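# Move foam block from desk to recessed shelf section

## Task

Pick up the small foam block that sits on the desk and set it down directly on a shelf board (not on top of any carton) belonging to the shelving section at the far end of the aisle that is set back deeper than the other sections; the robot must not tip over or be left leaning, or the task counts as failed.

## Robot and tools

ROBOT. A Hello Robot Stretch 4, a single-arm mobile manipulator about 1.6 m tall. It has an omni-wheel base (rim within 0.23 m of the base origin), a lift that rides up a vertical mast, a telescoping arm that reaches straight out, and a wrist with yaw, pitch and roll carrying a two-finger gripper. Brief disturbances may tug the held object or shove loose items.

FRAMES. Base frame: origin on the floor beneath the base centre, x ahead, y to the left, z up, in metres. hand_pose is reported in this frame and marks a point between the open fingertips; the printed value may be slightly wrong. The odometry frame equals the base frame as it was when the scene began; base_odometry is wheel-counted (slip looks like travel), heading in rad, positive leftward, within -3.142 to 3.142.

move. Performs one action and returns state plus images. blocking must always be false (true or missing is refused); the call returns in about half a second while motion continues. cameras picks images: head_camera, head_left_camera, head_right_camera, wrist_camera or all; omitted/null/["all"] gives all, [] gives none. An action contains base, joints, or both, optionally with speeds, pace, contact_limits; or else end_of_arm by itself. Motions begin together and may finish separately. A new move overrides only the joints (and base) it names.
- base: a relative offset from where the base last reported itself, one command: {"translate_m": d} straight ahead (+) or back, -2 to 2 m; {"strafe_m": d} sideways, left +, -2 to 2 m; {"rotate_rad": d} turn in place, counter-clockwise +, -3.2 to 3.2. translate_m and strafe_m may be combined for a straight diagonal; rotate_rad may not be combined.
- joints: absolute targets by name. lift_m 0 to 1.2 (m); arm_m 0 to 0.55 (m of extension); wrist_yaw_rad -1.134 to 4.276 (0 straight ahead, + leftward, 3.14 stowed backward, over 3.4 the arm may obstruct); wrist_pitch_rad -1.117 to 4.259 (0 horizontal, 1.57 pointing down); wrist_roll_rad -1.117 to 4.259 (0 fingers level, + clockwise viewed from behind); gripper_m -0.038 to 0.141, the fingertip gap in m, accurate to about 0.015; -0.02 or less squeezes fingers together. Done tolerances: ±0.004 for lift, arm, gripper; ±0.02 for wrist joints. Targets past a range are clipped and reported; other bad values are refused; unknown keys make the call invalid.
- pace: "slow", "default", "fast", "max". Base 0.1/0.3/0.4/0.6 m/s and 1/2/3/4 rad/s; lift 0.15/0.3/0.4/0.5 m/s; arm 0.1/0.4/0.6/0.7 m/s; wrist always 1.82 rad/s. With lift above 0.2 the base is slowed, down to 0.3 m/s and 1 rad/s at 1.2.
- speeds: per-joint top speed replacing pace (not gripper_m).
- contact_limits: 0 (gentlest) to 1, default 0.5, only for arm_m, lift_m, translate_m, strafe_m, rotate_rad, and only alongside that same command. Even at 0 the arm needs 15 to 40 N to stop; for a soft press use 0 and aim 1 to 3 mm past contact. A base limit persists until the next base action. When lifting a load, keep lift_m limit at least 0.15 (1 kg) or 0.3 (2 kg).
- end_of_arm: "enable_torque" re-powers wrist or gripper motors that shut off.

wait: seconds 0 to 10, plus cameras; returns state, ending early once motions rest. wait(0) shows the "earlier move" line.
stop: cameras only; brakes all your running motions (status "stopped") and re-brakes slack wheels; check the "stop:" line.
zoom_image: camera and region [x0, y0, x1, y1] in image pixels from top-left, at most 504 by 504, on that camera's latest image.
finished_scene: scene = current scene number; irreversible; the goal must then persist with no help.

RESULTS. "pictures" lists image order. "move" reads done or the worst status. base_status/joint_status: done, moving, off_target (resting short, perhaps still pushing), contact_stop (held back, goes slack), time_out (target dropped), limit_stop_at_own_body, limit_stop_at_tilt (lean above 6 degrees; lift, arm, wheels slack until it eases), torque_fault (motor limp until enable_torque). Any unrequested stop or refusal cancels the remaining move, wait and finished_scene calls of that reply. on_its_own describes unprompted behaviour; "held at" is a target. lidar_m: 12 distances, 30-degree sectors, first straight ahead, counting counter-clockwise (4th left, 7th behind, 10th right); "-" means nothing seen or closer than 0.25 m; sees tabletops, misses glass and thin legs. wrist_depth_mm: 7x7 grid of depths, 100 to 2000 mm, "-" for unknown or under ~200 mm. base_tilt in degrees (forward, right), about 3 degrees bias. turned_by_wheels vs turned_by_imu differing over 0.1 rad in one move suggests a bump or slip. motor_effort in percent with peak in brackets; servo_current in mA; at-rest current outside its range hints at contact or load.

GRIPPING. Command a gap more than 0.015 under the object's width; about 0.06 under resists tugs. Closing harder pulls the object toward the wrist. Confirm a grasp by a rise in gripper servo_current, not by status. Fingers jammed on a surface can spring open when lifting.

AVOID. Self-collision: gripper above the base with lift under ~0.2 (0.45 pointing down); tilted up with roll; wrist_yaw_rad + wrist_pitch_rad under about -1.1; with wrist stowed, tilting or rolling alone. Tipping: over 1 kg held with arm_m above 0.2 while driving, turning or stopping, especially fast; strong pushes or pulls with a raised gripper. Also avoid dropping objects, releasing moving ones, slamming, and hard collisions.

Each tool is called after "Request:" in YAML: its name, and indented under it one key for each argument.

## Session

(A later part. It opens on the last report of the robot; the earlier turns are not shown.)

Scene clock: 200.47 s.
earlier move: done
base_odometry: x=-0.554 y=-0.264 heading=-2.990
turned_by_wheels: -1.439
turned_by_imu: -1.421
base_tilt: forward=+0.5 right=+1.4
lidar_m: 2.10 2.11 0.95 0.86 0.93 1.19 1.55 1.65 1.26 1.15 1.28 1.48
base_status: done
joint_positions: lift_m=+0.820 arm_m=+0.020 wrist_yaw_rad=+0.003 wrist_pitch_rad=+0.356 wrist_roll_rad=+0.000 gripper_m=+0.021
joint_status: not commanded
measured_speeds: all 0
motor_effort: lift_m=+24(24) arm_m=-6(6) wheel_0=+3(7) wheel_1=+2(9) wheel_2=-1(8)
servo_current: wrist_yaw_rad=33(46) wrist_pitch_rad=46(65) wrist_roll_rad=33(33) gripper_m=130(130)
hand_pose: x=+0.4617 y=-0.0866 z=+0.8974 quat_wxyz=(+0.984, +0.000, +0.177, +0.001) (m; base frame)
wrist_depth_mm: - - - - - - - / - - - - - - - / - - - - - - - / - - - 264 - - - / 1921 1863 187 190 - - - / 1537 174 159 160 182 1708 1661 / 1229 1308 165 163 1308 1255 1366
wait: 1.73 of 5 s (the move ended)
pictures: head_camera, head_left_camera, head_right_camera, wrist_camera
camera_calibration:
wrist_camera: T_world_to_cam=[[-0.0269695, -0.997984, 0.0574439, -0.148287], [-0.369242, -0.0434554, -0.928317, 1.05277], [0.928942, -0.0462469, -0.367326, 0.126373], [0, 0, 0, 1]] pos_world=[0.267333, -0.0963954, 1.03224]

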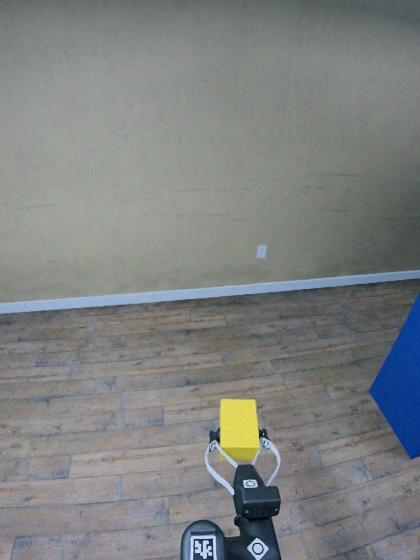

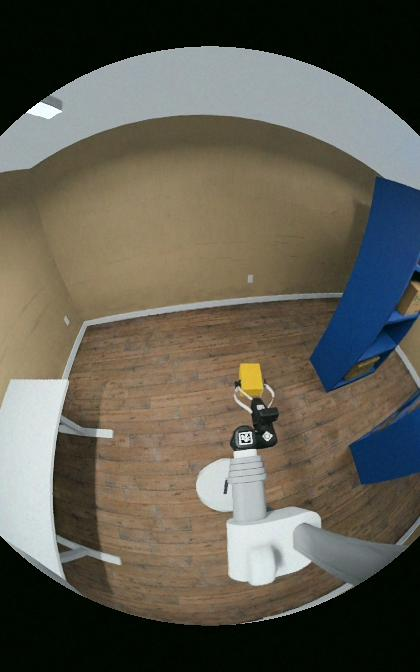

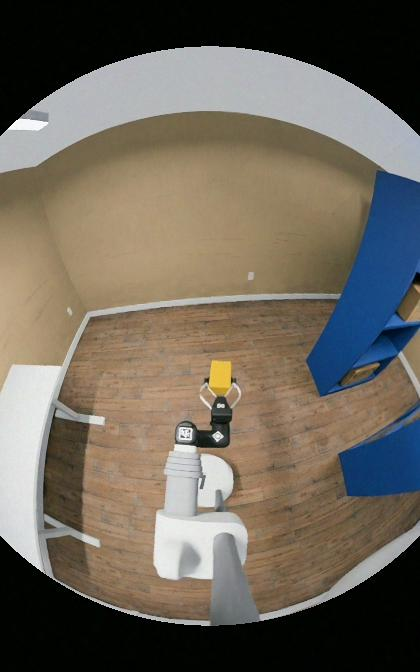

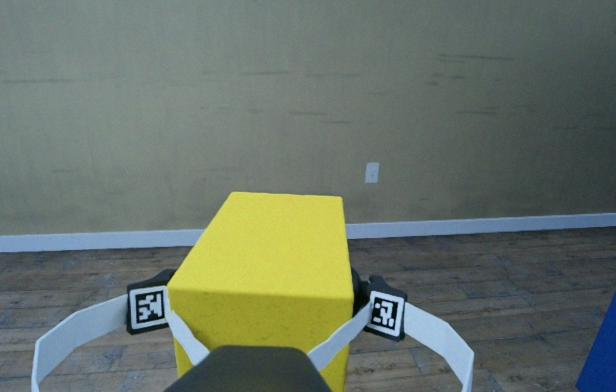

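Request:
move:
  blocking: false
  base: {"translate_m": 0.22}
  cameras: []

Request:
wait:
  seconds: 3
  cameras: []

Request:
move:
  blocking: false
  base: {"rotate_rad": -1.442}
  cameras: []

Request:
wait:
  seconds: 5
  cameras: ["head_camera", "head_left_camera", "head_right_camera", "wrist_camera"]

Scene clock: 246.73 s.
move: moving
base_odometry: x=-0.586 y=-0.269 heading=-2.990
turned_by_wheels: +0.000
turned_by_imu: -0.001
base_tilt: forward=+0.4 right=+1.4
lidar_m: 2.04 2.09 0.98 0.87 0.92 1.18 1.62 1.67 1.25 1.16 1.28 1.47
base_status: translate_m moving
joint_positions: lift_m=+0.820 arm_m=+0.020 wrist_yaw_rad=+0.003 wrist_pitch_rad=+0.356 wrist_roll_rad=+0.000 gripper_m=+0.021
joint_status: not commanded
measured_speeds: translate_m=+0.122 strafe_m=+0.001 rotate_rad=+0.000 lift_m=+0.000 arm_m=+0.000 wrist_yaw_rad=+0.000 wrist_pitch_rad=+0.000 wrist_roll_rad=+0.000
motor_effort: lift_m=+24(24) arm_m=-6(6) wheel_0=+6(7) wheel_1=+5(6) wheel_2=-8(9)
servo_current: wrist_yaw_rad=33(46) wrist_pitch_rad=52(65) wrist_roll_rad=26(33) gripper_m=117(124)
hand_pose: x=+0.4617 y=-0.0866 z=+0.8974 quat_wxyz=(+0.984, +0.000, +0.177, +0.001) (m; base frame)
wrist_depth_mm: - - - - - - - / - - - - - - - / - - - - - - - / - - - 247 - - - / 1863 1863 186 190 - - - / 1537 174 160 160 182 1661 1661 / 1229 1308 165 164 1308 1255 1397
pictures: none
No camera images: "cameras" was empty.

Scene clock: 248.87 s.
earlier move: done
base_odometry: x=-0.772 y=-0.297 heading=-2.990
turned_by_wheels: +0.000
turned_by_imu: -0.001
base_tilt: forward=+0.3 right=+1.4
lidar_m: 1.87 1.92 1.02 0.90 0.94 1.20 1.80 1.87 1.25 1.17 1.18 2.05
base_status: done
joint_positions: lift_m=+0.820 arm_m=+0.020 wrist_yaw_rad=+0.003 wrist_pitch_rad=+0.356 wrist_roll_rad=+0.000 gripper_m=+0.021
joint_status: not commanded
measured_speeds: all 0
motor_effort: lift_m=+24(24) arm_m=-6(6) wheel_0=+3(8) wheel_1=+1(7) wheel_2=+0(10)
servo_current: wrist_yaw_rad=39(46) wrist_pitch_rad=59(65) wrist_roll_rad=26(33) gripper_m=117(130)
hand_pose: x=+0.4617 y=-0.0866 z=+0.8974 quat_wxyz=(+0.984, +0.000, +0.177, +0.001) (m; base frame)
wrist_depth_mm: - - - - - - - / - - - - - - - / - - - - - - - / - - - 246 - - - / - 1808 185 190 - - - / 1537 174 159 160 182 1708 1661 / 1229 1281 165 164 1308 1229 1366
wait: 2.13 of 3 s (the move ended)
pictures: none
No camera images: "cameras" was empty.

Scene clock: 249.37 s.
move: moving
base_odometry: x=-0.772 y=-0.297 heading=+3.032
turned_by_wheels: -0.261
turned_by_imu: -0.257
base_tilt: forward=+0.4 right=+1.5
lidar_m: 1.89 1.87 2.05 0.92 0.92 1.03 1.84 1.80 1.98 1.16 1.19 1.26
base_status: rotate_rad moving
joint_positions: lift_m=+0.820 arm_m=+0.020 wrist_yaw_rad=+0.003 wrist_pitch_rad=+0.356 wrist_roll_rad=+0.000 gripper_m=+0.021
joint_status: not commanded
measured_speeds: translate_m=+0.002 strafe_m=-0.001 rotate_rad=-0.990 lift_m=+0.000 arm_m=+0.000 wrist_yaw_rad=+0.000 wrist_pitch_rad=+0.000 wrist_roll_rad=+0.000
motor_effort: lift_m=+24(24) arm_m=-6(6) wheel_0=+8(8) wheel_1=+7(8) wheel_2=+7(8)
servo_current: wrist_yaw_rad=39(39) wrist_pitch_rad=52(65) wrist_roll_rad=26(33) gripper_m=111(124)
hand_pose: x=+0.4617 y=-0.0866 z=+0.8974 quat_wxyz=(+0.984, +0.000, +0.177, +0.001) (m; base frame)
wrist_depth_mm: - - - - - - - / - - - - - - - / - - - - - - - / - - - 246 - - - / - - 186 190 - - - / 1537 174 160 160 182 1708 - / 1229 1308 165 163 1308 1255 -
pictures: none
No camera images: "cameras" was empty.

Scene clock: 250.90 s.
earlier move: done
base_odometry: x=-0.772 y=-0.297 heading=+1.851
turned_by_wheels: -1.181
turned_by_imu: -1.166
base_tilt: forward=+0.3 right=+1.4
lidar_m: 1.19 1.20 1.96 1.86 1.97 0.96 0.91 0.98 1.38 1.79 1.91 1.18
base_status: done
joint_positions: lift_m=+0.820 arm_m=+0.020 wrist_yaw_rad=+0.003 wrist_pitch_rad=+0.356 wrist_roll_rad=+0.000 gripper_m=+0.021
joint_status: not commanded
measured_speeds: all 0
motor_effort: lift_m=+24(24) arm_m=-6(6) wheel_0=+1(8) wheel_1=+0(8) wheel_2=+1(9)
servo_current: wrist_yaw_rad=39(39) wrist_pitch_rad=46(65) wrist_roll_rad=26(33) gripper_m=124(124)
hand_pose: x=+0.4617 y=-0.0866 z=+0.8974 quat_wxyz=(+0.984, +0.000, +0.177, +0.001) (m; base frame)
wrist_depth_mm: - - - - - - - / - - - - 1078 - - / - - - - 1308 - - / - - 1756 267 1336 - - / - - 187 190 - - - / - 171 159 160 181 - 1661 / 1229 - 165 164 - 1229 1430
wait: 1.53 of 5 s (the move ended)
pictures: head_camera, head_left_camera, head_right_camera, wrist_camera
camera_calibration:
wrist_camera: T_world_to_cam=[[-0.0269694, -0.997984, 0.0574438, -0.148288], [-0.369242, -0.0434554, -0.928317, 1.05278], [0.928942, -0.0462468, -0.367326, 0.12638], [0, 0, 0, 1]] pos_world=[0.267331, -0.0963954, 1.03225]

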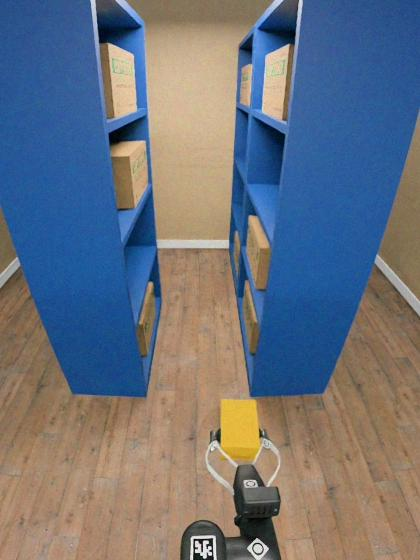

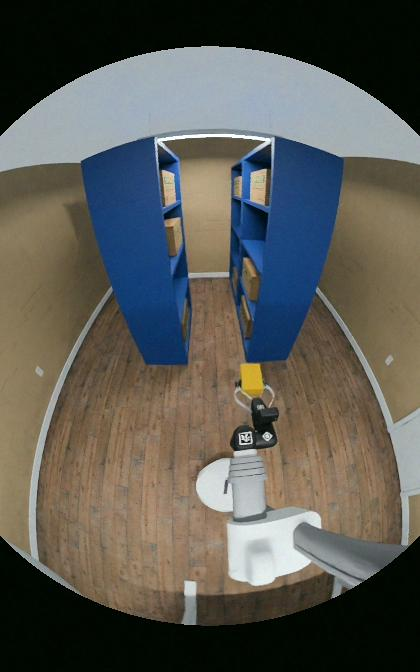

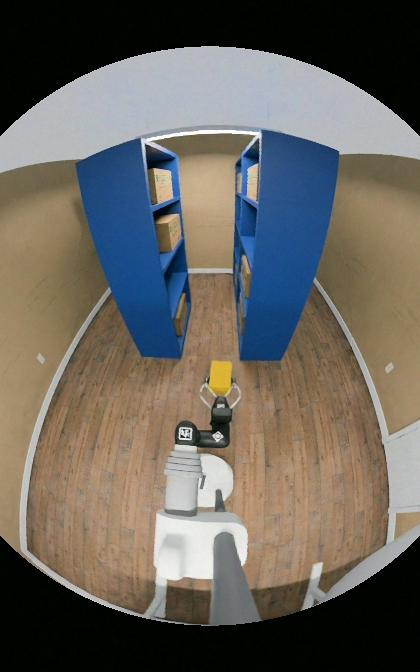

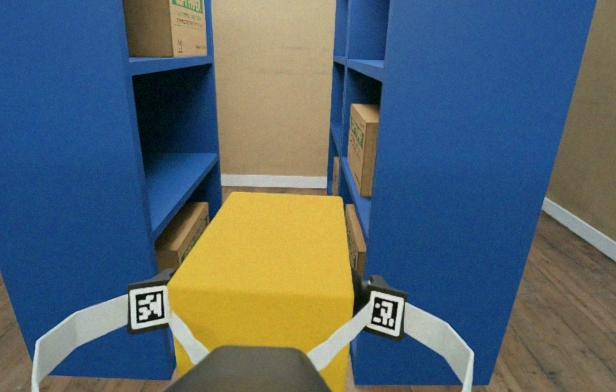

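Request:
zoom_image:
  camera: "head_camera"
  region: [80, 0, 320, 400]

Request:
zoom_image:
  camera: "head_left_camera"
  region: [140, 120, 290, 380]

Request:
zoom_image:
  camera: "head_right_camera"
  region: [130, 120, 280, 380]

Scaled by 1.260 from the camera's 420x560 image, which has a finer 1200x1600 frame.

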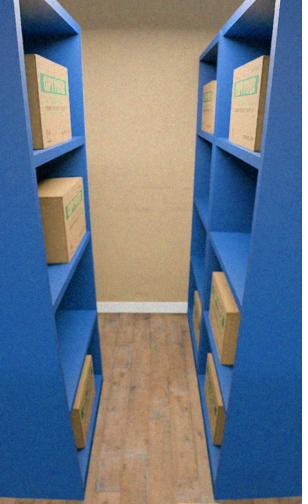

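Scaled by 1.938 from the camera's 420x672 image, which has a finer 600x960 frame.

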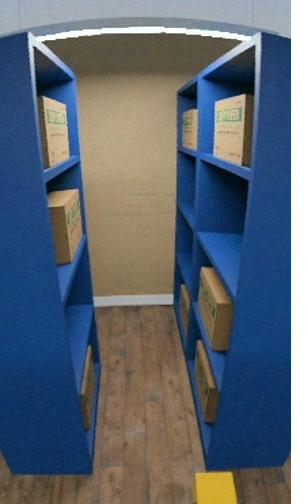

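Scaled by 1.938 from the camera's 420x672 image, which has a finer 600x960 frame.

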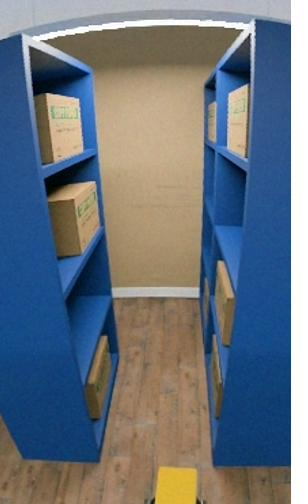

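Request:
move:
  blocking: false
  base: {"translate_m": 1.0, "strafe_m": 0.015}
  contact_limits: {"translate_m": 0.3, "strafe_m": 0.3}
  cameras: []

Request:
wait:
  seconds: 6
  cameras: ["head_camera", "head_left_camera", "head_right_camera"]

"contact_limits": translate_m and strafe_m are given together and make one move, which takes one limit: state it under one of them only
Scene clock: 285.63 s.
base_odometry: x=-0.772 y=-0.297 heading=+1.851
turned_by_wheels: +0.000
turned_by_imu: -0.001
base_tilt: forward=+0.4 right=+1.1
lidar_m: 1.18 1.18 1.94 1.88 1.97 0.96 0.90 0.97 1.39 1.81 1.91 1.17
base_status: done
joint_positions: lift_m=+0.820 arm_m=+0.020 wrist_yaw_rad=+0.003 wrist_pitch_rad=+0.356 wrist_roll_rad=+0.000 gripper_m=+0.021
joint_status: not commanded
measured_speeds: all 0
motor_effort: lift_m=+24(24) arm_m=-6(6) wheel_0=+1(8) wheel_1=+0(8) wheel_2=+1(9)
servo_current: wrist_yaw_rad=39(39) wrist_pitch_rad=52(65) wrist_roll_rad=26(33) gripper_m=117(124)
hand_pose: x=+0.4617 y=-0.0866 z=+0.8974 quat_wxyz=(+0.984, +0.000, +0.177, +0.001) (m; base frame)
wrist_depth_mm: - - - - - - - / - - - - 1060 - - / - - - - 1308 - - / - - 1756 266 1336 - - / - - 187 190 - - - / - 171 160 160 181 - 1618 / 1205 - 166 163 - 1255 1397
pictures: none

not run: a call was refused earlier in this reply.

Request:
move:
  blocking: false
  base: {"translate_m": 1.0, "strafe_m": 0.015}
  contact_limits: {"translate_m": 0.3}
  cameras: []

Request:
wait:
  seconds: 6
  cameras: ["head_camera", "head_left_camera", "head_right_camera"]

Scene clock: 290.33 s.
move: moving
base_odometry: x=-0.781 y=-0.266 heading=+1.852
turned_by_wheels: +0.000
turned_by_imu: -0.001
base_tilt: forward=+0.4 right=+1.2
lidar_m: 1.14 1.16 1.94 1.86 1.99 0.99 0.95 0.99 1.42 1.81 1.91 1.15
base_status: translate_m moving; strafe_m moving
joint_positions: lift_m=+0.820 arm_m=+0.020 wrist_yaw_rad=+0.003 wrist_pitch_rad=+0.356 wrist_roll_rad=+0.000 gripper_m=+0.021
joint_status: not commanded
measured_speeds: translate_m=+0.123 strafe_m=+0.000 rotate_rad=-0.004 lift_m=+0.000 arm_m=+0.000 wrist_yaw_rad=+0.000 wrist_pitch_rad=+0.000 wrist_roll_rad=+0.000
motor_effort: lift_m=+24(24) arm_m=-6(6) wheel_0=+6(6) wheel_1=+4(7) wheel_2=-9(9)
servo_current: wrist_yaw_rad=39(46) wrist_pitch_rad=46(59) wrist_roll_rad=26(33) gripper_m=117(124)
contact_limits: translate_m 0.3
hand_pose: x=+0.4617 y=-0.0866 z=+0.8974 quat_wxyz=(+0.984, +0.000, +0.177, +0.001) (m; base frame)
wrist_depth_mm: - - - - - - - / - - - - - - - / - - - - 1255 - - / - - 1708 267 1336 - - / - - 187 190 - - - / - 171 160 160 181 - 1618 / - - 166 163 - 148 1397
pictures: none
No camera images: "cameras" was empty.

Scene clock: 294.67 s.
earlier move: done
base_odometry: x=-1.063 y=+0.659 heading=+1.852
turned_by_wheels: +0.000
turned_by_imu: -0.002
base_tilt: forward=+0.4 right=+1.5
lidar_m: 1.20 0.40 0.32 0.65 1.95 2.67 1.97 1.99 1.92 0.60 0.30 0.42
base_status: done
joint_positions: lift_m=+0.820 arm_m=+0.020 wrist_yaw_rad=+0.003 wrist_pitch_rad=+0.356 wrist_roll_rad=+0.000 gripper_m=+0.021
joint_status: not commanded
measured_speeds: all 0
motor_effort: lift_m=+24(24) arm_m=-6(6) wheel_0=+1(7) wheel_1=+2(8) wheel_2=+0(10)
servo_current: wrist_yaw_rad=33(46) wrist_pitch_rad=59(59) wrist_roll_rad=26(39) gripper_m=117(130)
contact_limits: translate_m 0.3
hand_pose: x=+0.4617 y=-0.0866 z=+0.8974 quat_wxyz=(+0.984, +0.000, +0.177, +0.001) (m; base frame)
wrist_depth_mm: - - - - 1576 - - / 544 - - - 1078 - - / - - - - 891 - - / - - - 246 831 634 603 / - - 186 190 741 512 459 / - 167 159 160 182 439 362 / - - 165 164 - 382 340
wait: 4.33 of 6 s (the move ended)
pictures: head_camera, head_left_camera, head_right_camera

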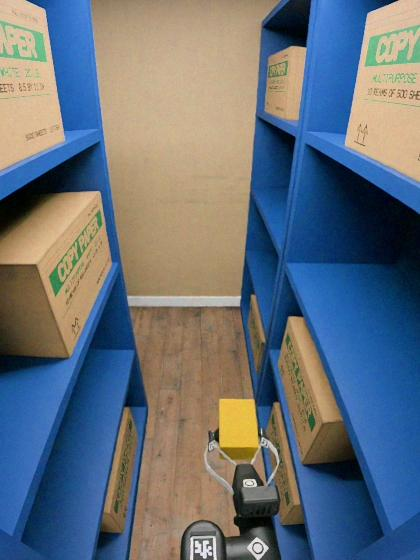

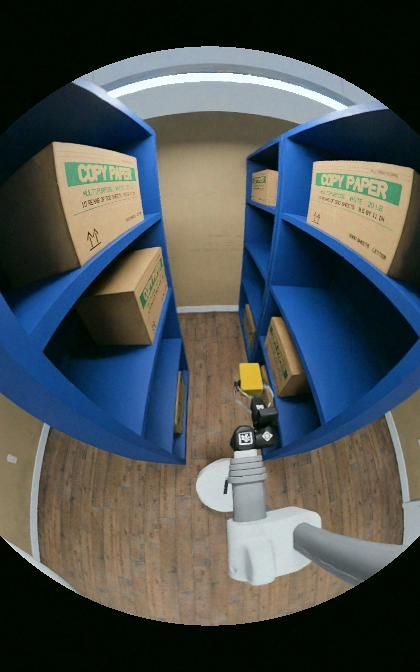

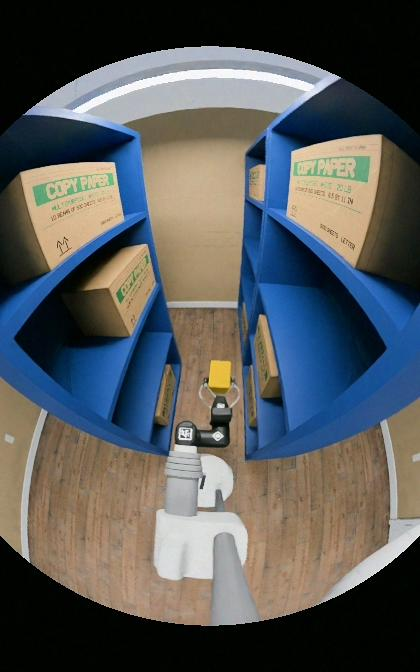

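Request:
zoom_image:
  camera: "head_camera"
  region: [90, 200, 290, 420]

Request:
zoom_image:
  camera: "head_camera"
  region: [0, 0, 420, 420]

Scaled by 2.291 from the camera's 420x560 image, which has a finer 1200x1600 frame.

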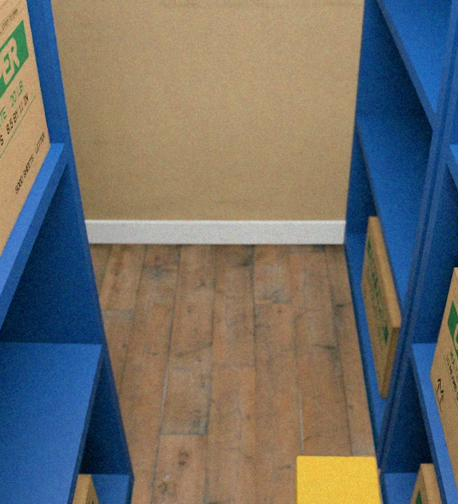

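Scaled by 1.200 from the camera's 420x560 image, which has a finer 1200x1600 frame.

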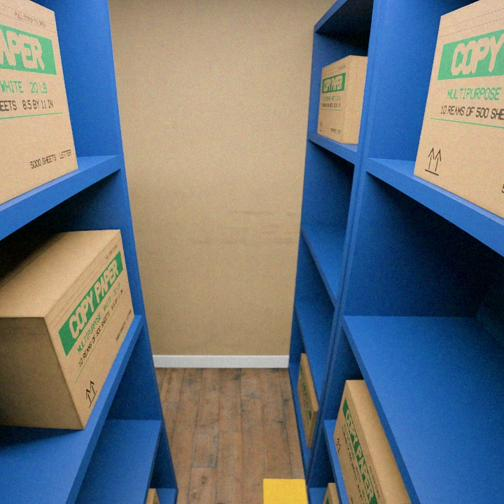

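Request:
move:
  blocking: false
  base: {"translate_m": 0.95}
  contact_limits: {"translate_m": 0.3}
  cameras: []

Request:
wait:
  seconds: 6
  cameras: ["head_camera", "head_left_camera", "head_right_camera"]

Scene clock: 318.13 s.
move: moving
base_odometry: x=-1.072 y=+0.691 heading=+1.852
turned_by_wheels: +0.000
turned_by_imu: +0.000
base_tilt: forward=+0.4 right=+1.4
lidar_m: 1.22 0.43 0.29 0.56 1.94 2.68 2.03 2.03 1.94 0.48 0.31 0.41
base_status: translate_m moving
joint_positions: lift_m=+0.820 arm_m=+0.020 wrist_yaw_rad=+0.003 wrist_pitch_rad=+0.356 wrist_roll_rad=+0.000 gripper_m=+0.021
joint_status: not commanded
measured_speeds: translate_m=+0.124 strafe_m=+0.000 rotate_rad=+0.006 lift_m=+0.000 arm_m=+0.000 wrist_yaw_rad=+0.000 wrist_pitch_rad=+0.000 wrist_roll_rad=+0.000
motor_effort: lift_m=+24(24) arm_m=-6(6) wheel_0=+5(6) wheel_1=+4(7) wheel_2=-10(10)
servo_current: wrist_yaw_rad=20(39) wrist_pitch_rad=46(59) wrist_roll_rad=33(33) gripper_m=117(124)
contact_limits: translate_m 0.3
hand_pose: x=+0.4617 y=-0.0866 z=+0.8974 quat_wxyz=(+0.984, +0.000, +0.177, +0.001) (m; base frame)
wrist_depth_mm: - - - - 1576 - - / 559 - - - 1182 - - / - - - - 1708 - - / - - - 248 715 634 603 / - 1921 186 190 788 496 459 / - 171 160 160 182 424 355 / - - 165 163 - 375 332
pictures: none
No camera images: "cameras" was empty.

Scene clock: 322.27 s.
earlier move: done
base_odometry: x=-1.327 y=+1.572 heading=+1.852
turned_by_wheels: +0.000
turned_by_imu: -0.002
base_tilt: forward=+0.2 right=+1.3
lidar_m: 1.06 1.06 0.28 0.27 0.29 0.39 3.75 0.43 0.26 0.28 0.28 0.43
base_status: done
joint_positions: lift_m=+0.820 arm_m=+0.020 wrist_yaw_rad=+0.003 wrist_pitch_rad=+0.356 wrist_roll_rad=+0.000 gripper_m=+0.021
joint_status: not commanded
measured_speeds: all 0
motor_effort: lift_m=+24(24) arm_m=-6(6) wheel_0=+2(7) wheel_1=+2(7) wheel_2=+1(11)
servo_current: wrist_yaw_rad=26(46) wrist_pitch_rad=39(65) wrist_roll_rad=26(39) gripper_m=117(130)
contact_limits: translate_m 0.3
hand_pose: x=+0.4617 y=-0.0866 z=+0.8974 quat_wxyz=(+0.984, +0.000, +0.177, +0.001) (m; base frame)
wrist_depth_mm: - - - - 732 707 699 / - - - - - 539 427 / - - - - - - 315 / - - - 245 - - - / - - 185 190 - - - / - 171 159 160 180 - - / 1078 - 165 163 - - -
wait: 4.13 of 6 s (the move ended)
pictures: head_camera, head_left_camera, head_right_camera

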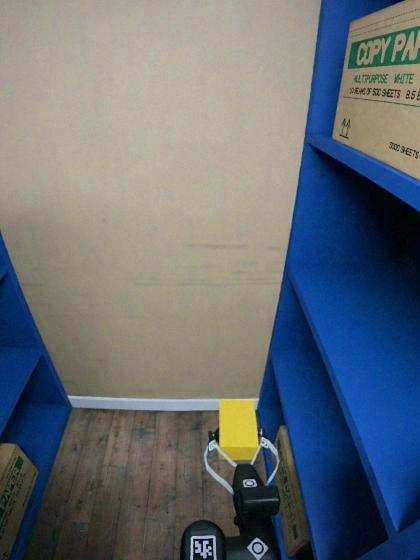

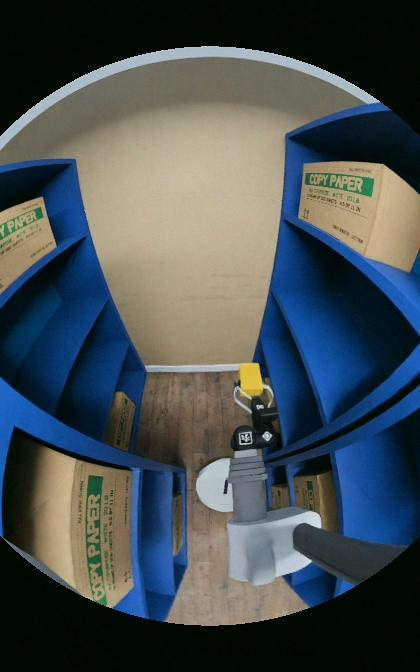

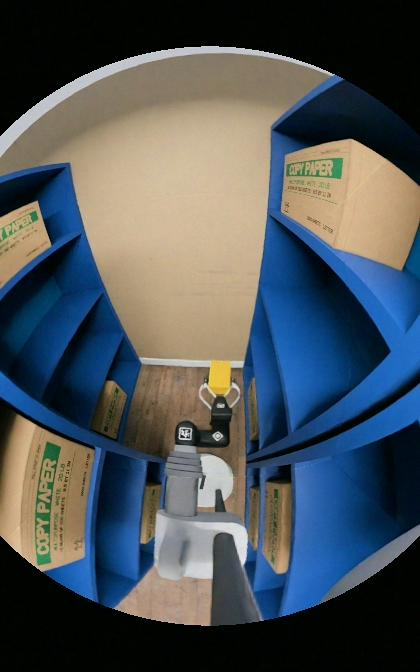

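Request:
move:
  blocking: false
  base: {"translate_m": 0.4}
  contact_limits: {"translate_m": 0.3}
  cameras: []

Request:
wait:
  seconds: 4
  cameras: ["head_left_camera"]

Scene clock: 347.30 s.
move: moving
base_odometry: x=-1.336 y=+1.603 heading=+1.852
turned_by_wheels: +0.000
turned_by_imu: -0.001
base_tilt: forward=+0.2 right=+1.4
lidar_m: 1.03 1.05 0.28 0.27 0.29 0.43 3.78 0.44 0.30 0.28 0.30 0.43
base_status: translate_m moving
joint_positions: lift_m=+0.820 arm_m=+0.020 wrist_yaw_rad=+0.003 wrist_pitch_rad=+0.356 wrist_roll_rad=+0.000 gripper_m=+0.021
joint_status: not commanded
measured_speeds: translate_m=+0.124 strafe_m=+0.002 rotate_rad=-0.004 lift_m=+0.000 arm_m=+0.000 wrist_yaw_rad=+0.000 wrist_pitch_rad=+0.000 wrist_roll_rad=+0.000
motor_effort: lift_m=+24(24) arm_m=-6(6) wheel_0=+6(8) wheel_1=+7(7) wheel_2=-9(10)
servo_current: wrist_yaw_rad=33(46) wrist_pitch_rad=52(52) wrist_roll_rad=20(26) gripper_m=117(124)
contact_limits: translate_m 0.3
hand_pose: x=+0.4617 y=-0.0866 z=+0.8974 quat_wxyz=(+0.984, +0.000, +0.177, +0.001) (m; base frame)
wrist_depth_mm: - - - - 691 683 699 / - - - - 715 564 707 / - - - - - - 306 / - - - 246 - - - / - - 185 190 - - 866 / - 172 159 160 180 - - / - - 166 164 - - -
pictures: none
No camera images: "cameras" was empty.

Scene clock: 349.60 s.
earlier move: done
base_odometry: x=-1.438 y=+1.956 heading=+1.852
turned_by_wheels: +0.000
turned_by_imu: -0.001
base_tilt: forward=+0.5 right=+1.4
lidar_m: 0.63 0.68 0.76 0.70 0.36 0.42 1.17 0.45 0.29 0.26 0.30 0.45
base_status: done
joint_positions: lift_m=+0.820 arm_m=+0.020 wrist_yaw_rad=+0.003 wrist_pitch_rad=+0.356 wrist_roll_rad=+0.000 gripper_m=+0.021
joint_status: not commanded
measured_speeds: all 0
motor_effort: lift_m=+24(24) arm_m=-6(6) wheel_0=+3(8) wheel_1=+1(8) wheel_2=+0(11)
servo_current: wrist_yaw_rad=39(52) wrist_pitch_rad=39(59) wrist_roll_rad=26(33) gripper_m=124(130)
contact_limits: translate_m 0.3
hand_pose: x=+0.4617 y=-0.0866 z=+0.8974 quat_wxyz=(+0.984, +0.000, +0.177, +0.001) (m; base frame)
wrist_depth_mm: 389 384 387 387 384 384 340 / 407 407 407 407 404 402 353 / 430 433 433 430 430 424 355 / 459 459 449 267 455 442 399 / - - 186 190 - 430 427 / - 171 160 160 180 462 452 / - - 165 164 - 480 492
wait: 2.30 of 4 s (the move ended)
pictures: head_left_camera

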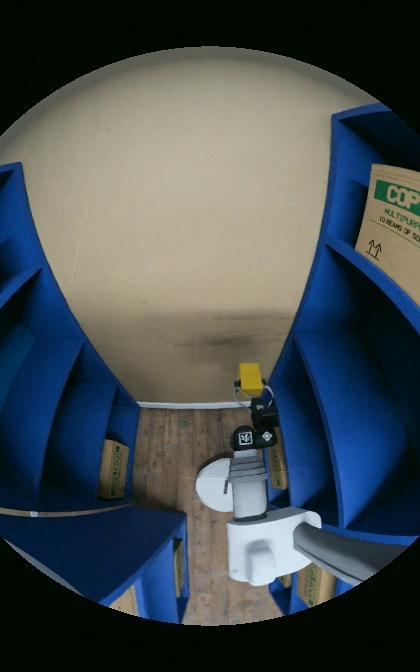

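Request:
move:
  blocking: false
  base: {"rotate_rad": 1.571}
  contact_limits: {"rotate_rad": 0.3}
  cameras: []

Request:
wait:
  seconds: 4
  cameras: ["head_camera", "head_left_camera", "head_right_camera", "wrist_camera"]

Scene clock: 356.20 s.
move: moving
base_odometry: x=-1.438 y=+1.956 heading=+2.113
turned_by_wheels: +0.261
turned_by_imu: +0.256
base_tilt: forward=+0.3 right=+1.4
lidar_m: 0.64 0.78 0.73 0.48 0.38 0.58 0.61 0.32 0.28 0.27 0.34 0.60
base_status: rotate_rad moving
joint_positions: lift_m=+0.820 arm_m=+0.020 wrist_yaw_rad=+0.003 wrist_pitch_rad=+0.356 wrist_roll_rad=+0.000 gripper_m=+0.021
joint_status: not commanded
measured_speeds: translate_m=+0.000 strafe_m=+0.001 rotate_rad=+0.996 lift_m=+0.000 arm_m=+0.000 wrist_yaw_rad=+0.000 wrist_pitch_rad=+0.000 wrist_roll_rad=+0.000
motor_effort: lift_m=+24(24) arm_m=-6(6) wheel_0=-7(7) wheel_1=-3(7) wheel_2=-8(8)
servo_current: wrist_yaw_rad=39(39) wrist_pitch_rad=39(52) wrist_roll_rad=26(33) gripper_m=124(130)
contact_limits: rotate_rad 0.3
hand_pose: x=+0.4617 y=-0.0866 z=+0.8974 quat_wxyz=(+0.984, +0.000, +0.177, +0.001) (m; base frame)
wrist_depth_mm: 459 427 407 384 366 347 336 / 469 455 427 402 382 364 349 / - 473 455 424 402 384 364 / - - 462 267 427 402 384 / - - 185 190 449 424 404 / - 171 160 160 182 449 430 / - - 166 163 - 150 455
pictures: none
No camera images: "cameras" was empty.

Scene clock: 357.80 s.
earlier move: done
base_odometry: x=-1.438 y=+1.956 heading=-2.860
turned_by_wheels: +1.310
turned_by_imu: +1.293
base_tilt: forward=+0.3 right=+1.4
lidar_m: 0.71 0.35 0.42 1.14 0.43 0.31 0.29 0.31 0.42 0.66 0.69 0.75
base_status: done
joint_positions: lift_m=+0.820 arm_m=+0.020 wrist_yaw_rad=+0.003 wrist_pitch_rad=+0.356 wrist_roll_rad=+0.000 gripper_m=+0.021
joint_status: not commanded
measured_speeds: all 0
motor_effort: lift_m=+24(24) arm_m=-6(6) wheel_0=-3(8) wheel_1=-1(7) wheel_2=-2(9)
servo_current: wrist_yaw_rad=26(46) wrist_pitch_rad=46(59) wrist_roll_rad=26(39) gripper_m=117(130)
contact_limits: rotate_rad 0.3
hand_pose: x=+0.4617 y=-0.0866 z=+0.8974 quat_wxyz=(+0.984, +0.000, +0.177, +0.001) (m; base frame)
wrist_depth_mm: 452 - - - - - - / 462 - - - - - - / 484 - - - - 976 - / 512 - - 246 - 1008 - / 512 - 185 190 - 1008 - / 488 167 160 160 181 768 750 / 466 647 166 163 654 149 654
wait: 1.60 of 4 s (the move ended)
pictures: head_camera, head_left_camera, head_right_camera, wrist_camera
camera_calibration:
wrist_camera: T_world_to_cam=[[-0.0270482, -0.997982, 0.0574439, -0.148273], [-0.369246, -0.0434263, -0.928317, 1.05278], [0.928938, -0.0463202, -0.367326, 0.126391], [0, 0, 0, 1]] pos_world=[0.267315, -0.0964014, 1.03226]

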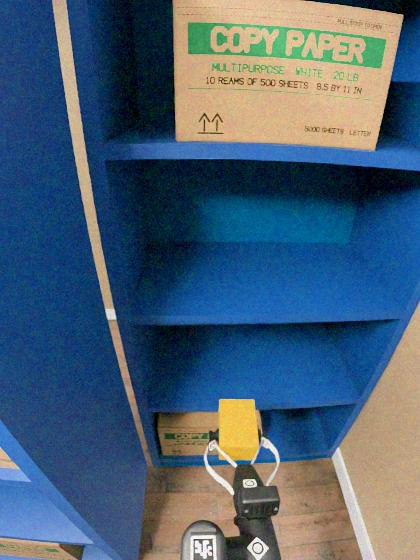

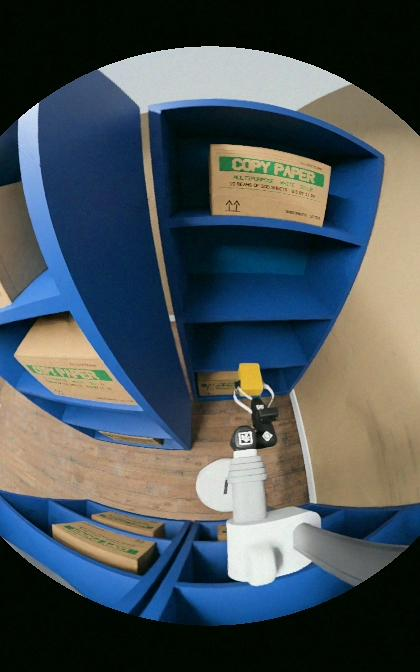

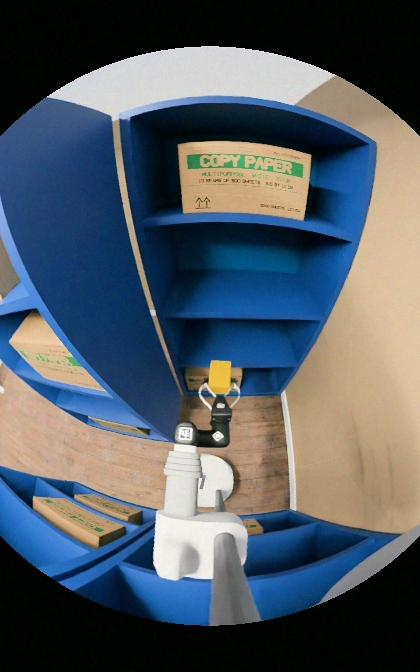

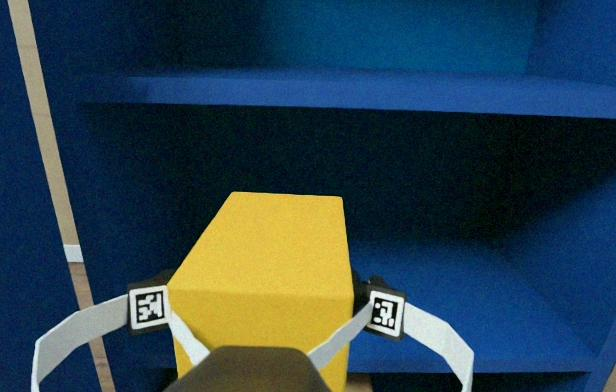

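Request:
zoom_image:
  camera: "head_camera"
  region: [100, 220, 420, 500]

Request:
zoom_image:
  camera: "wrist_camera"
  region: [180, 20, 500, 220]

Scaled by 1.575 from the camera's 420x560 image, which has a finer 1200x1600 frame.

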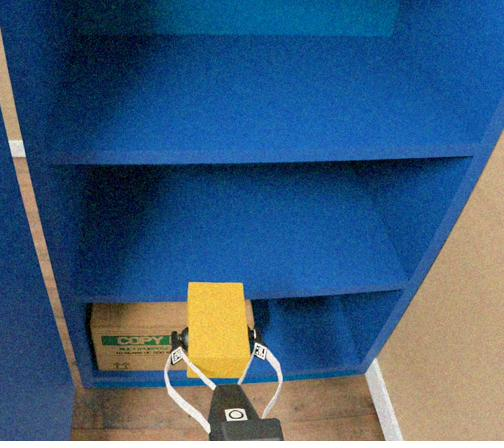

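Scaled by 1.575.

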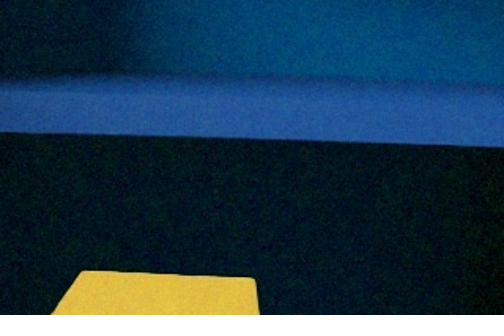

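Request:
move:
  blocking: false
  joints: {"lift_m": 1.0}
  cameras: []

Request:
wait:
  seconds: 3
  cameras: ["head_camera", "wrist_camera"]

Scene clock: 398.47 s.
move: moving
base_odometry: x=-1.438 y=+1.956 heading=-2.860
turned_by_wheels: +0.000
turned_by_imu: -0.001
base_tilt: forward=+0.3 right=+1.4
lidar_m: 0.70 0.38 0.41 1.14 0.44 0.31 0.26 0.32 0.42 0.65 0.69 0.76
base_status: not commanded
joint_positions: lift_m=+0.859 arm_m=+0.020 wrist_yaw_rad=+0.003 wrist_pitch_rad=+0.356 wrist_roll_rad=+0.000 gripper_m=+0.021
joint_status: lift_m moving
measured_speeds: translate_m=+0.000 strafe_m=+0.000 rotate_rad=+0.000 lift_m=+0.149 arm_m=+0.000 wrist_yaw_rad=+0.000 wrist_pitch_rad=+0.000 wrist_roll_rad=+0.000
motor_effort: lift_m=+23(29) arm_m=-6(6) wheel_0=-2(3) wheel_1=-1(2) wheel_2=-2(2)
servo_current: wrist_yaw_rad=46(46) wrist_pitch_rad=39(52) wrist_roll_rad=20(33) gripper_m=117(124)
contact_limits: rotate_rad 0.3
hand_pose: x=+0.4617 y=-0.0866 z=+0.9366 quat_wxyz=(+0.984, +0.000, +0.177, +0.001) (m; base frame)
wrist_depth_mm: 452 - - - - - - / 466 - - - - - - / 484 - - - - - - / 508 - - 245 - 1025 - / 508 - 186 190 - 1025 - / 484 172 160 160 180 - - / 459 683 165 163 676 668 683
pictures: none
No camera images: "cameras" was empty.

Scene clock: 399.80 s.
earlier move: done
base_odometry: x=-1.438 y=+1.956 heading=-2.860
turned_by_wheels: +0.000
turned_by_imu: +0.000
base_tilt: forward=+0.2 right=+1.3
lidar_m: 0.72 0.36 0.42 1.17 0.45 0.31 0.28 0.32 0.40 0.64 0.69 0.72
base_status: not commanded
joint_positions: lift_m=+1.000 arm_m=+0.020 wrist_yaw_rad=+0.003 wrist_pitch_rad=+0.356 wrist_roll_rad=+0.000 gripper_m=+0.021
joint_status: all done
measured_speeds: all 0
motor_effort: lift_m=+24(29) arm_m=-6(6) wheel_0=-3(3) wheel_1=-1(2) wheel_2=-2(2)
servo_current: wrist_yaw_rad=26(46) wrist_pitch_rad=39(65) wrist_roll_rad=33(33) gripper_m=111(130)
contact_limits: rotate_rad 0.3
hand_pose: x=+0.4617 y=-0.0866 z=+1.0773 quat_wxyz=(+0.984, +0.000, +0.177, +0.001) (m; base frame)
wrist_depth_mm: 452 - - - - - - / 466 - - - - - - / 480 - - - - - - / 508 - - 246 - - - / 508 - 186 190 - - - / 484 172 160 160 180 1078 - / 459 - 165 164 - - -
wait: 1.33 of 3 s (the move ended)
pictures: head_camera, wrist_camera
camera_calibration:
wrist_camera: T_world_to_cam=[[-0.0270483, -0.997982, 0.0574438, -0.15861], [-0.369246, -0.0434262, -0.928317, 1.21983], [0.928938, -0.0463203, -0.367326, 0.192489], [0, 0, 0, 1]] pos_world=[0.267315, -0.0964014, 1.2122]

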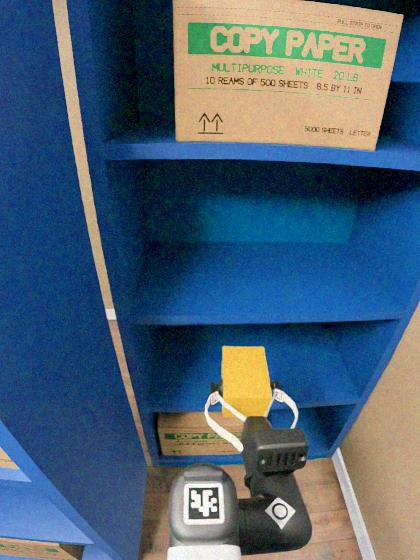

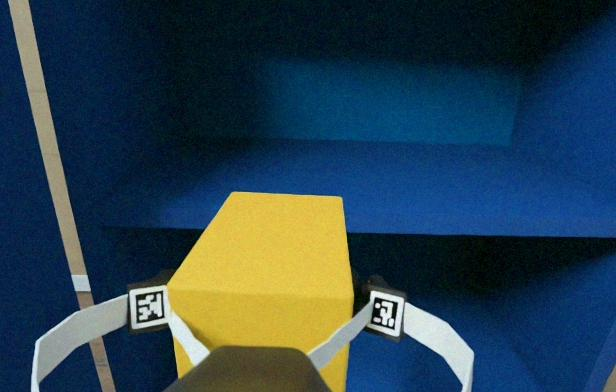

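Request:
move:
  blocking: false
  joints: {"arm_m": 0.47}
  contact_limits: {"arm_m": 0.2}
  cameras: []

Request:
wait:
  seconds: 4
  cameras: ["head_camera", "wrist_camera"]

Scene clock: 417.07 s.
move: moving
base_odometry: x=-1.438 y=+1.956 heading=-2.860
turned_by_wheels: +0.000
turned_by_imu: -0.001
base_tilt: forward=+0.4 right=+1.5
lidar_m: 0.71 0.37 0.41 1.15 0.41 0.31 0.29 0.31 0.43 0.64 0.67 0.75
base_status: not commanded
joint_positions: lift_m=+1.000 arm_m=+0.072 wrist_yaw_rad=+0.003 wrist_pitch_rad=+0.356 wrist_roll_rad=+0.000 gripper_m=+0.021
joint_status: arm_m moving
measured_speeds: translate_m=+0.000 strafe_m=+0.000 rotate_rad=+0.000 lift_m=+0.000 arm_m=+0.198 wrist_yaw_rad=+0.000 wrist_pitch_rad=+0.000 wrist_roll_rad=+0.000
motor_effort: lift_m=+24(24) arm_m=+6(9) wheel_0=-3(3) wheel_1=-1(2) wheel_2=-2(2)
servo_current: wrist_yaw_rad=33(39) wrist_pitch_rad=52(52) wrist_roll_rad=26(26) gripper_m=117(130)
contact_limits: arm_m 0.2; rotate_rad 0.3
hand_pose: x=+0.5137 y=-0.0866 z=+1.0773 quat_wxyz=(+0.984, +0.000, +0.177, +0.001) (m; base frame)
wrist_depth_mm: 439 - - - - - - / 427 - - - - - - / 455 - - - - - - / 480 - - 245 - - - / 496 - 186 190 - - - / 496 171 159 160 181 1078 - / 469 - 165 164 - - -
pictures: none
No camera images: "cameras" was empty.

Scene clock: 418.97 s.
earlier move: done
base_odometry: x=-1.438 y=+1.956 heading=-2.860
turned_by_wheels: +0.000
turned_by_imu: +0.000
base_tilt: forward=+0.3 right=+1.4
lidar_m: 0.71 0.37 0.39 1.14 0.43 0.30 0.30 0.32 0.42 0.65 0.69 0.74
base_status: not commanded
joint_positions: lift_m=+1.000 arm_m=+0.470 wrist_yaw_rad=+0.003 wrist_pitch_rad=+0.356 wrist_roll_rad=+0.000 gripper_m=+0.021
joint_status: all done
measured_speeds: all 0
motor_effort: lift_m=+24(24) arm_m=+6(10) wheel_0=-3(3) wheel_1=-1(2) wheel_2=-2(2)
servo_current: wrist_yaw_rad=39(46) wrist_pitch_rad=52(59) wrist_roll_rad=33(33) gripper_m=117(130)
contact_limits: arm_m 0.2; rotate_rad 0.3
hand_pose: x=+0.9113 y=-0.0866 z=+1.0773 quat_wxyz=(+0.984, +0.000, +0.177, +0.001) (m; base frame)
wrist_depth_mm: 430 445 452 449 449 449 452 / 415 473 473 477 473 473 473 / 436 496 500 504 500 504 504 / 442 525 517 267 530 530 535 / 399 413 186 190 430 433 413 / 317 174 160 160 182 340 340 / 255 266 165 163 265 266 287
wait: 1.90 of 4 s (the move ended)
pictures: head_camera, wrist_camera
camera_calibration:
wrist_camera: T_world_to_cam=[[-0.027048, -0.997982, 0.0574438, -0.14645], [-0.369246, -0.0434263, -0.928317, 1.38583], [0.928938, -0.04632, -0.367326, -0.225125], [0, 0, 0, 1]] pos_world=[0.716877, -0.0964014, 1.2122]

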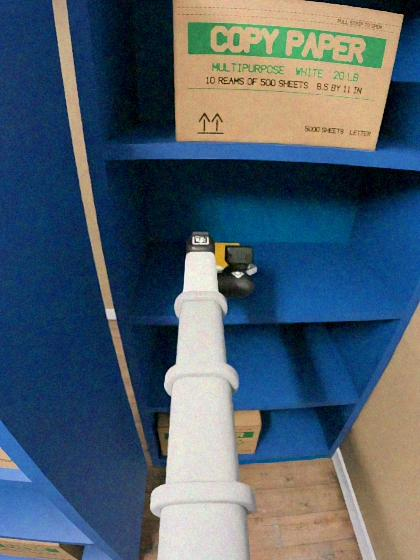

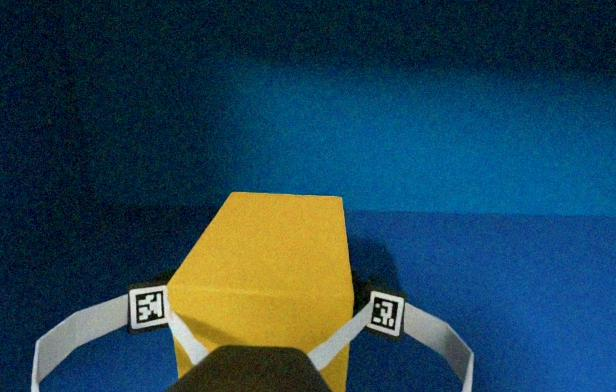

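Request:
move:
  blocking: false
  joints: {"lift_m": 0.96}
  pace: "slow"
  cameras: []

Request:
wait:
  seconds: 2
  cameras: ["wrist_camera"]

Request:
zoom_image:
  camera: "wrist_camera"
  region: [120, 180, 420, 390]

Scene clock: 438.80 s.
move: moving
base_odometry: x=-1.438 y=+1.956 heading=-2.860
turned_by_wheels: +0.000
turned_by_imu: -0.001
base_tilt: forward=+0.2 right=+1.3
lidar_m: 0.70 0.36 0.39 1.13 0.45 0.31 0.30 0.33 0.44 0.66 0.69 0.74
base_status: not commanded
joint_positions: lift_m=+0.975 arm_m=+0.470 wrist_yaw_rad=+0.003 wrist_pitch_rad=+0.356 wrist_roll_rad=+0.000 gripper_m=+0.021
joint_status: lift_m moving
measured_speeds: translate_m=+0.000 strafe_m=+0.000 rotate_rad=+0.000 lift_m=-0.081 arm_m=+0.000 wrist_yaw_rad=+0.000 wrist_pitch_rad=+0.000 wrist_roll_rad=+0.000
motor_effort: lift_m=+13(22) arm_m=+6(6) wheel_0=-2(3) wheel_1=-1(2) wheel_2=-2(2)
servo_current: wrist_yaw_rad=39(46) wrist_pitch_rad=39(59) wrist_roll_rad=26(33) gripper_m=111(124)
contact_limits: arm_m 0.2; rotate_rad 0.3
hand_pose: x=+0.9113 y=-0.0866 z=+1.0529 quat_wxyz=(+0.984, +0.000, +0.177, +0.001) (m; base frame)
wrist_depth_mm: 430 449 449 449 445 449 452 / 415 473 469 477 473 473 473 / 436 500 504 500 504 500 504 / 439 517 521 267 525 525 525 / 368 373 186 190 389 394 397 / 289 174 160 160 182 306 306 / 228 239 165 164 248 239 259
pictures: none
No camera images: "cameras" was empty.

Scene clock: 439.47 s.
earlier move: done
base_odometry: x=-1.438 y=+1.956 heading=-2.860
turned_by_wheels: +0.000
turned_by_imu: +0.000
base_tilt: forward=+0.4 right=+1.4
lidar_m: 0.71 0.36 0.41 1.12 0.41 0.31 0.30 0.32 0.39 0.66 0.69 0.76
base_status: not commanded
joint_positions: lift_m=+0.960 arm_m=+0.470 wrist_yaw_rad=+0.003 wrist_pitch_rad=+0.356 wrist_roll_rad=+0.000 gripper_m=+0.021
joint_status: all done
measured_speeds: all 0
motor_effort: lift_m=+14(22) arm_m=+6(6) wheel_0=-3(3) wheel_1=-2(2) wheel_2=-2(2)
servo_current: wrist_yaw_rad=39(46) wrist_pitch_rad=46(59) wrist_roll_rad=26(39) gripper_m=124(130)
contact_limits: arm_m 0.2; rotate_rad 0.3
hand_pose: x=+0.9113 y=-0.0866 z=+1.0382 quat_wxyz=(+0.984, +0.000, +0.177, +0.001) (m; base frame)
wrist_depth_mm: 427 445 449 449 449 449 452 / 418 473 473 477 477 477 473 / 439 500 500 500 500 500 500 / 418 433 436 265 517 521 517 / 332 336 186 190 351 355 362 / 263 173 159 160 182 277 278 / 208 218 166 163 224 217 235
wait: 0.67 of 2 s (the move ended)
pictures: wrist_camera
camera_calibration:
wrist_camera: T_world_to_cam=[[-0.0270479, -0.997982, 0.057444, -0.144203], [-0.369246, -0.0434266, -0.928317, 1.3495], [0.928938, -0.0463199, -0.367326, -0.2395], [0, 0, 0, 1]] pos_world=[0.716878, -0.0964013, 1.17308]

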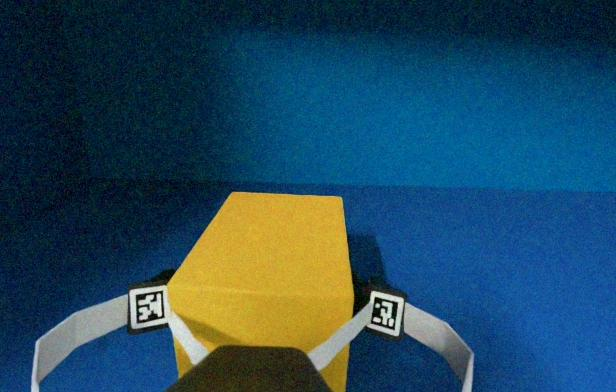

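Scaled by 1.680.

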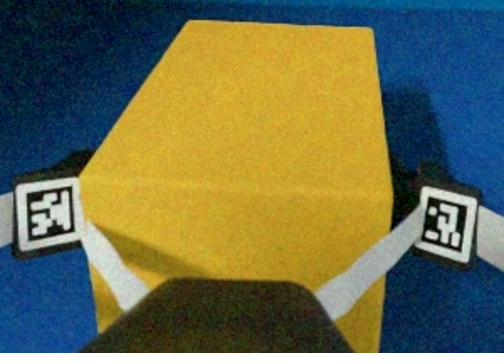

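Request:
move:
  blocking: false
  joints: {"lift_m": 0.952}
  pace: "slow"
  cameras: []

Request:
wait:
  seconds: 0.6
  cameras: []

Request:
move:
  blocking: false
  joints: {"lift_m": 0.947}
  pace: "slow"
  cameras: []

Request:
wait:
  seconds: 0.6
  cameras: ["wrist_camera"]

Scene clock: 450.47 s.
move: moving
base_odometry: x=-1.438 y=+1.956 heading=-2.860
turned_by_wheels: +0.000
turned_by_imu: -0.001
base_tilt: forward=+0.3 right=+1.4
lidar_m: 0.70 0.36 0.41 1.12 0.43 0.30 0.30 0.33 0.44 0.64 0.68 0.75
base_status: not commanded
joint_positions: lift_m=+0.952 arm_m=+0.470 wrist_yaw_rad=+0.003 wrist_pitch_rad=+0.356 wrist_roll_rad=+0.000 gripper_m=+0.021
joint_status: lift_m moving
measured_speeds: all 0
motor_effort: lift_m=+14(14) arm_m=+6(6) wheel_0=-3(3) wheel_1=-1(2) wheel_2=-2(2)
servo_current: wrist_yaw_rad=39(39) wrist_pitch_rad=46(59) wrist_roll_rad=33(33) gripper_m=124(124)
contact_limits: arm_m 0.2; rotate_rad 0.3
hand_pose: x=+0.9113 y=-0.0866 z=+1.0302 quat_wxyz=(+0.984, +0.000, +0.177, +0.001) (m; base frame)
wrist_depth_mm: 430 449 449 449 449 445 452 / 415 469 473 469 477 473 473 / 439 504 504 504 504 500 500 / 402 415 415 265 436 442 452 / 317 324 187 190 338 340 343 / 249 173 159 160 183 265 265 / 200 209 165 164 214 208 224
pictures: none
No camera images: "cameras" was empty.

Scene clock: 450.67 s.
earlier move: done
base_odometry: x=-1.438 y=+1.956 heading=-2.860
turned_by_wheels: +0.000
turned_by_imu: +0.000
base_tilt: forward=+0.4 right=+1.4
lidar_m: 0.72 0.36 0.40 1.13 0.44 0.32 0.29 0.33 0.39 0.63 0.70 0.74
base_status: not commanded
joint_positions: lift_m=+0.952 arm_m=+0.470 wrist_yaw_rad=+0.003 wrist_pitch_rad=+0.356 wrist_roll_rad=+0.000 gripper_m=+0.021
joint_status: all done
measured_speeds: all 0
motor_effort: lift_m=+14(14) arm_m=+6(6) wheel_0=-3(3) wheel_1=-2(2) wheel_2=-2(2)
servo_current: wrist_yaw_rad=39(39) wrist_pitch_rad=39(59) wrist_roll_rad=26(33) gripper_m=117(124)
contact_limits: arm_m 0.2; rotate_rad 0.3
hand_pose: x=+0.9113 y=-0.0866 z=+1.0302 quat_wxyz=(+0.984, +0.000, +0.177, +0.001) (m; base frame)
wrist_depth_mm: 427 449 449 449 449 449 452 / 418 473 473 473 477 477 473 / 439 500 500 500 500 504 504 / 404 413 421 264 436 442 452 / 319 322 187 190 338 340 343 / 250 173 160 160 183 265 265 / 200 209 165 163 215 208 224
wait: 0.20 of 0.6 s (the move ended)
pictures: none
No camera images: "cameras" was empty.

Scene clock: 451.17 s.
move: moving
base_odometry: x=-1.438 y=+1.956 heading=-2.860
turned_by_wheels: +0.000
turned_by_imu: +0.000
base_tilt: forward=+0.2 right=+1.5
lidar_m: 0.72 0.37 0.40 1.12 0.46 0.31 0.31 0.33 0.42 0.66 0.67 0.73
base_status: not commanded
joint_positions: lift_m=+0.947 arm_m=+0.470 wrist_yaw_rad=+0.003 wrist_pitch_rad=+0.356 wrist_roll_rad=+0.000 gripper_m=+0.021
joint_status: lift_m moving
measured_speeds: all 0
motor_effort: lift_m=+12(14) arm_m=+6(6) wheel_0=-3(3) wheel_1=-1(2) wheel_2=-2(2)
servo_current: wrist_yaw_rad=33(46) wrist_pitch_rad=52(65) wrist_roll_rad=33(33) gripper_m=124(130)
contact_limits: arm_m 0.2; rotate_rad 0.3
hand_pose: x=+0.9113 y=-0.0866 z=+1.0252 quat_wxyz=(+0.984, +0.000, +0.177, +0.001) (m; base frame)
wrist_depth_mm: 430 449 449 449 449 449 452 / 413 473 473 473 473 473 477 / 439 496 504 504 500 500 504 / 399 402 382 264 445 430 433 / 309 312 187 190 325 329 334 / 241 173 159 160 183 257 258 / 193 202 165 164 208 195 217
pictures: none
No camera images: "cameras" was empty.

Scene clock: 451.27 s.
earlier move: done
base_odometry: x=-1.438 y=+1.956 heading=-2.860
turned_by_wheels: +0.000
turned_by_imu: +0.000
base_tilt: forward=+0.3 right=+1.4
lidar_m: 0.71 0.38 0.37 1.09 0.42 0.31 0.28 0.33 0.42 0.65 0.68 0.76
base_status: not commanded
joint_positions: lift_m=+0.947 arm_m=+0.470 wrist_yaw_rad=+0.003 wrist_pitch_rad=+0.356 wrist_roll_rad=+0.000 gripper_m=+0.021
joint_status: all done
measured_speeds: all 0
motor_effort: lift_m=+14(14) arm_m=+6(6) wheel_0=-3(3) wheel_1=-1(2) wheel_2=-2(2)
servo_current: wrist_yaw_rad=39(46) wrist_pitch_rad=46(65) wrist_roll_rad=26(33) gripper_m=111(130)
contact_limits: arm_m 0.2; rotate_rad 0.3
hand_pose: x=+0.9113 y=-0.0866 z=+1.0252 quat_wxyz=(+0.984, +0.000, +0.177, +0.001) (m; base frame)
wrist_depth_mm: 430 449 449 449 449 449 455 / 415 473 473 469 473 477 477 / 436 500 500 500 504 500 504 / 399 402 377 264 452 430 436 / 307 312 186 190 325 332 334 / 241 173 160 160 183 258 256 / 191 203 166 163 208 195 218
wait: 0.10 of 0.6 s (the move ended)
pictures: wrist_camera
camera_calibration:
wrist_camera: T_world_to_cam=[[-0.0270486, -0.997982, 0.0574438, -0.143456], [-0.369246, -0.043426, -0.928317, 1.33744], [0.928938, -0.0463205, -0.367326, -0.244274], [0, 0, 0, 1]] pos_world=[0.71688, -0.0964014, 1.16008]

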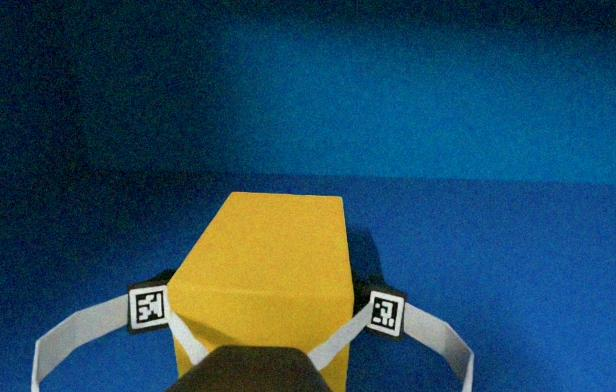

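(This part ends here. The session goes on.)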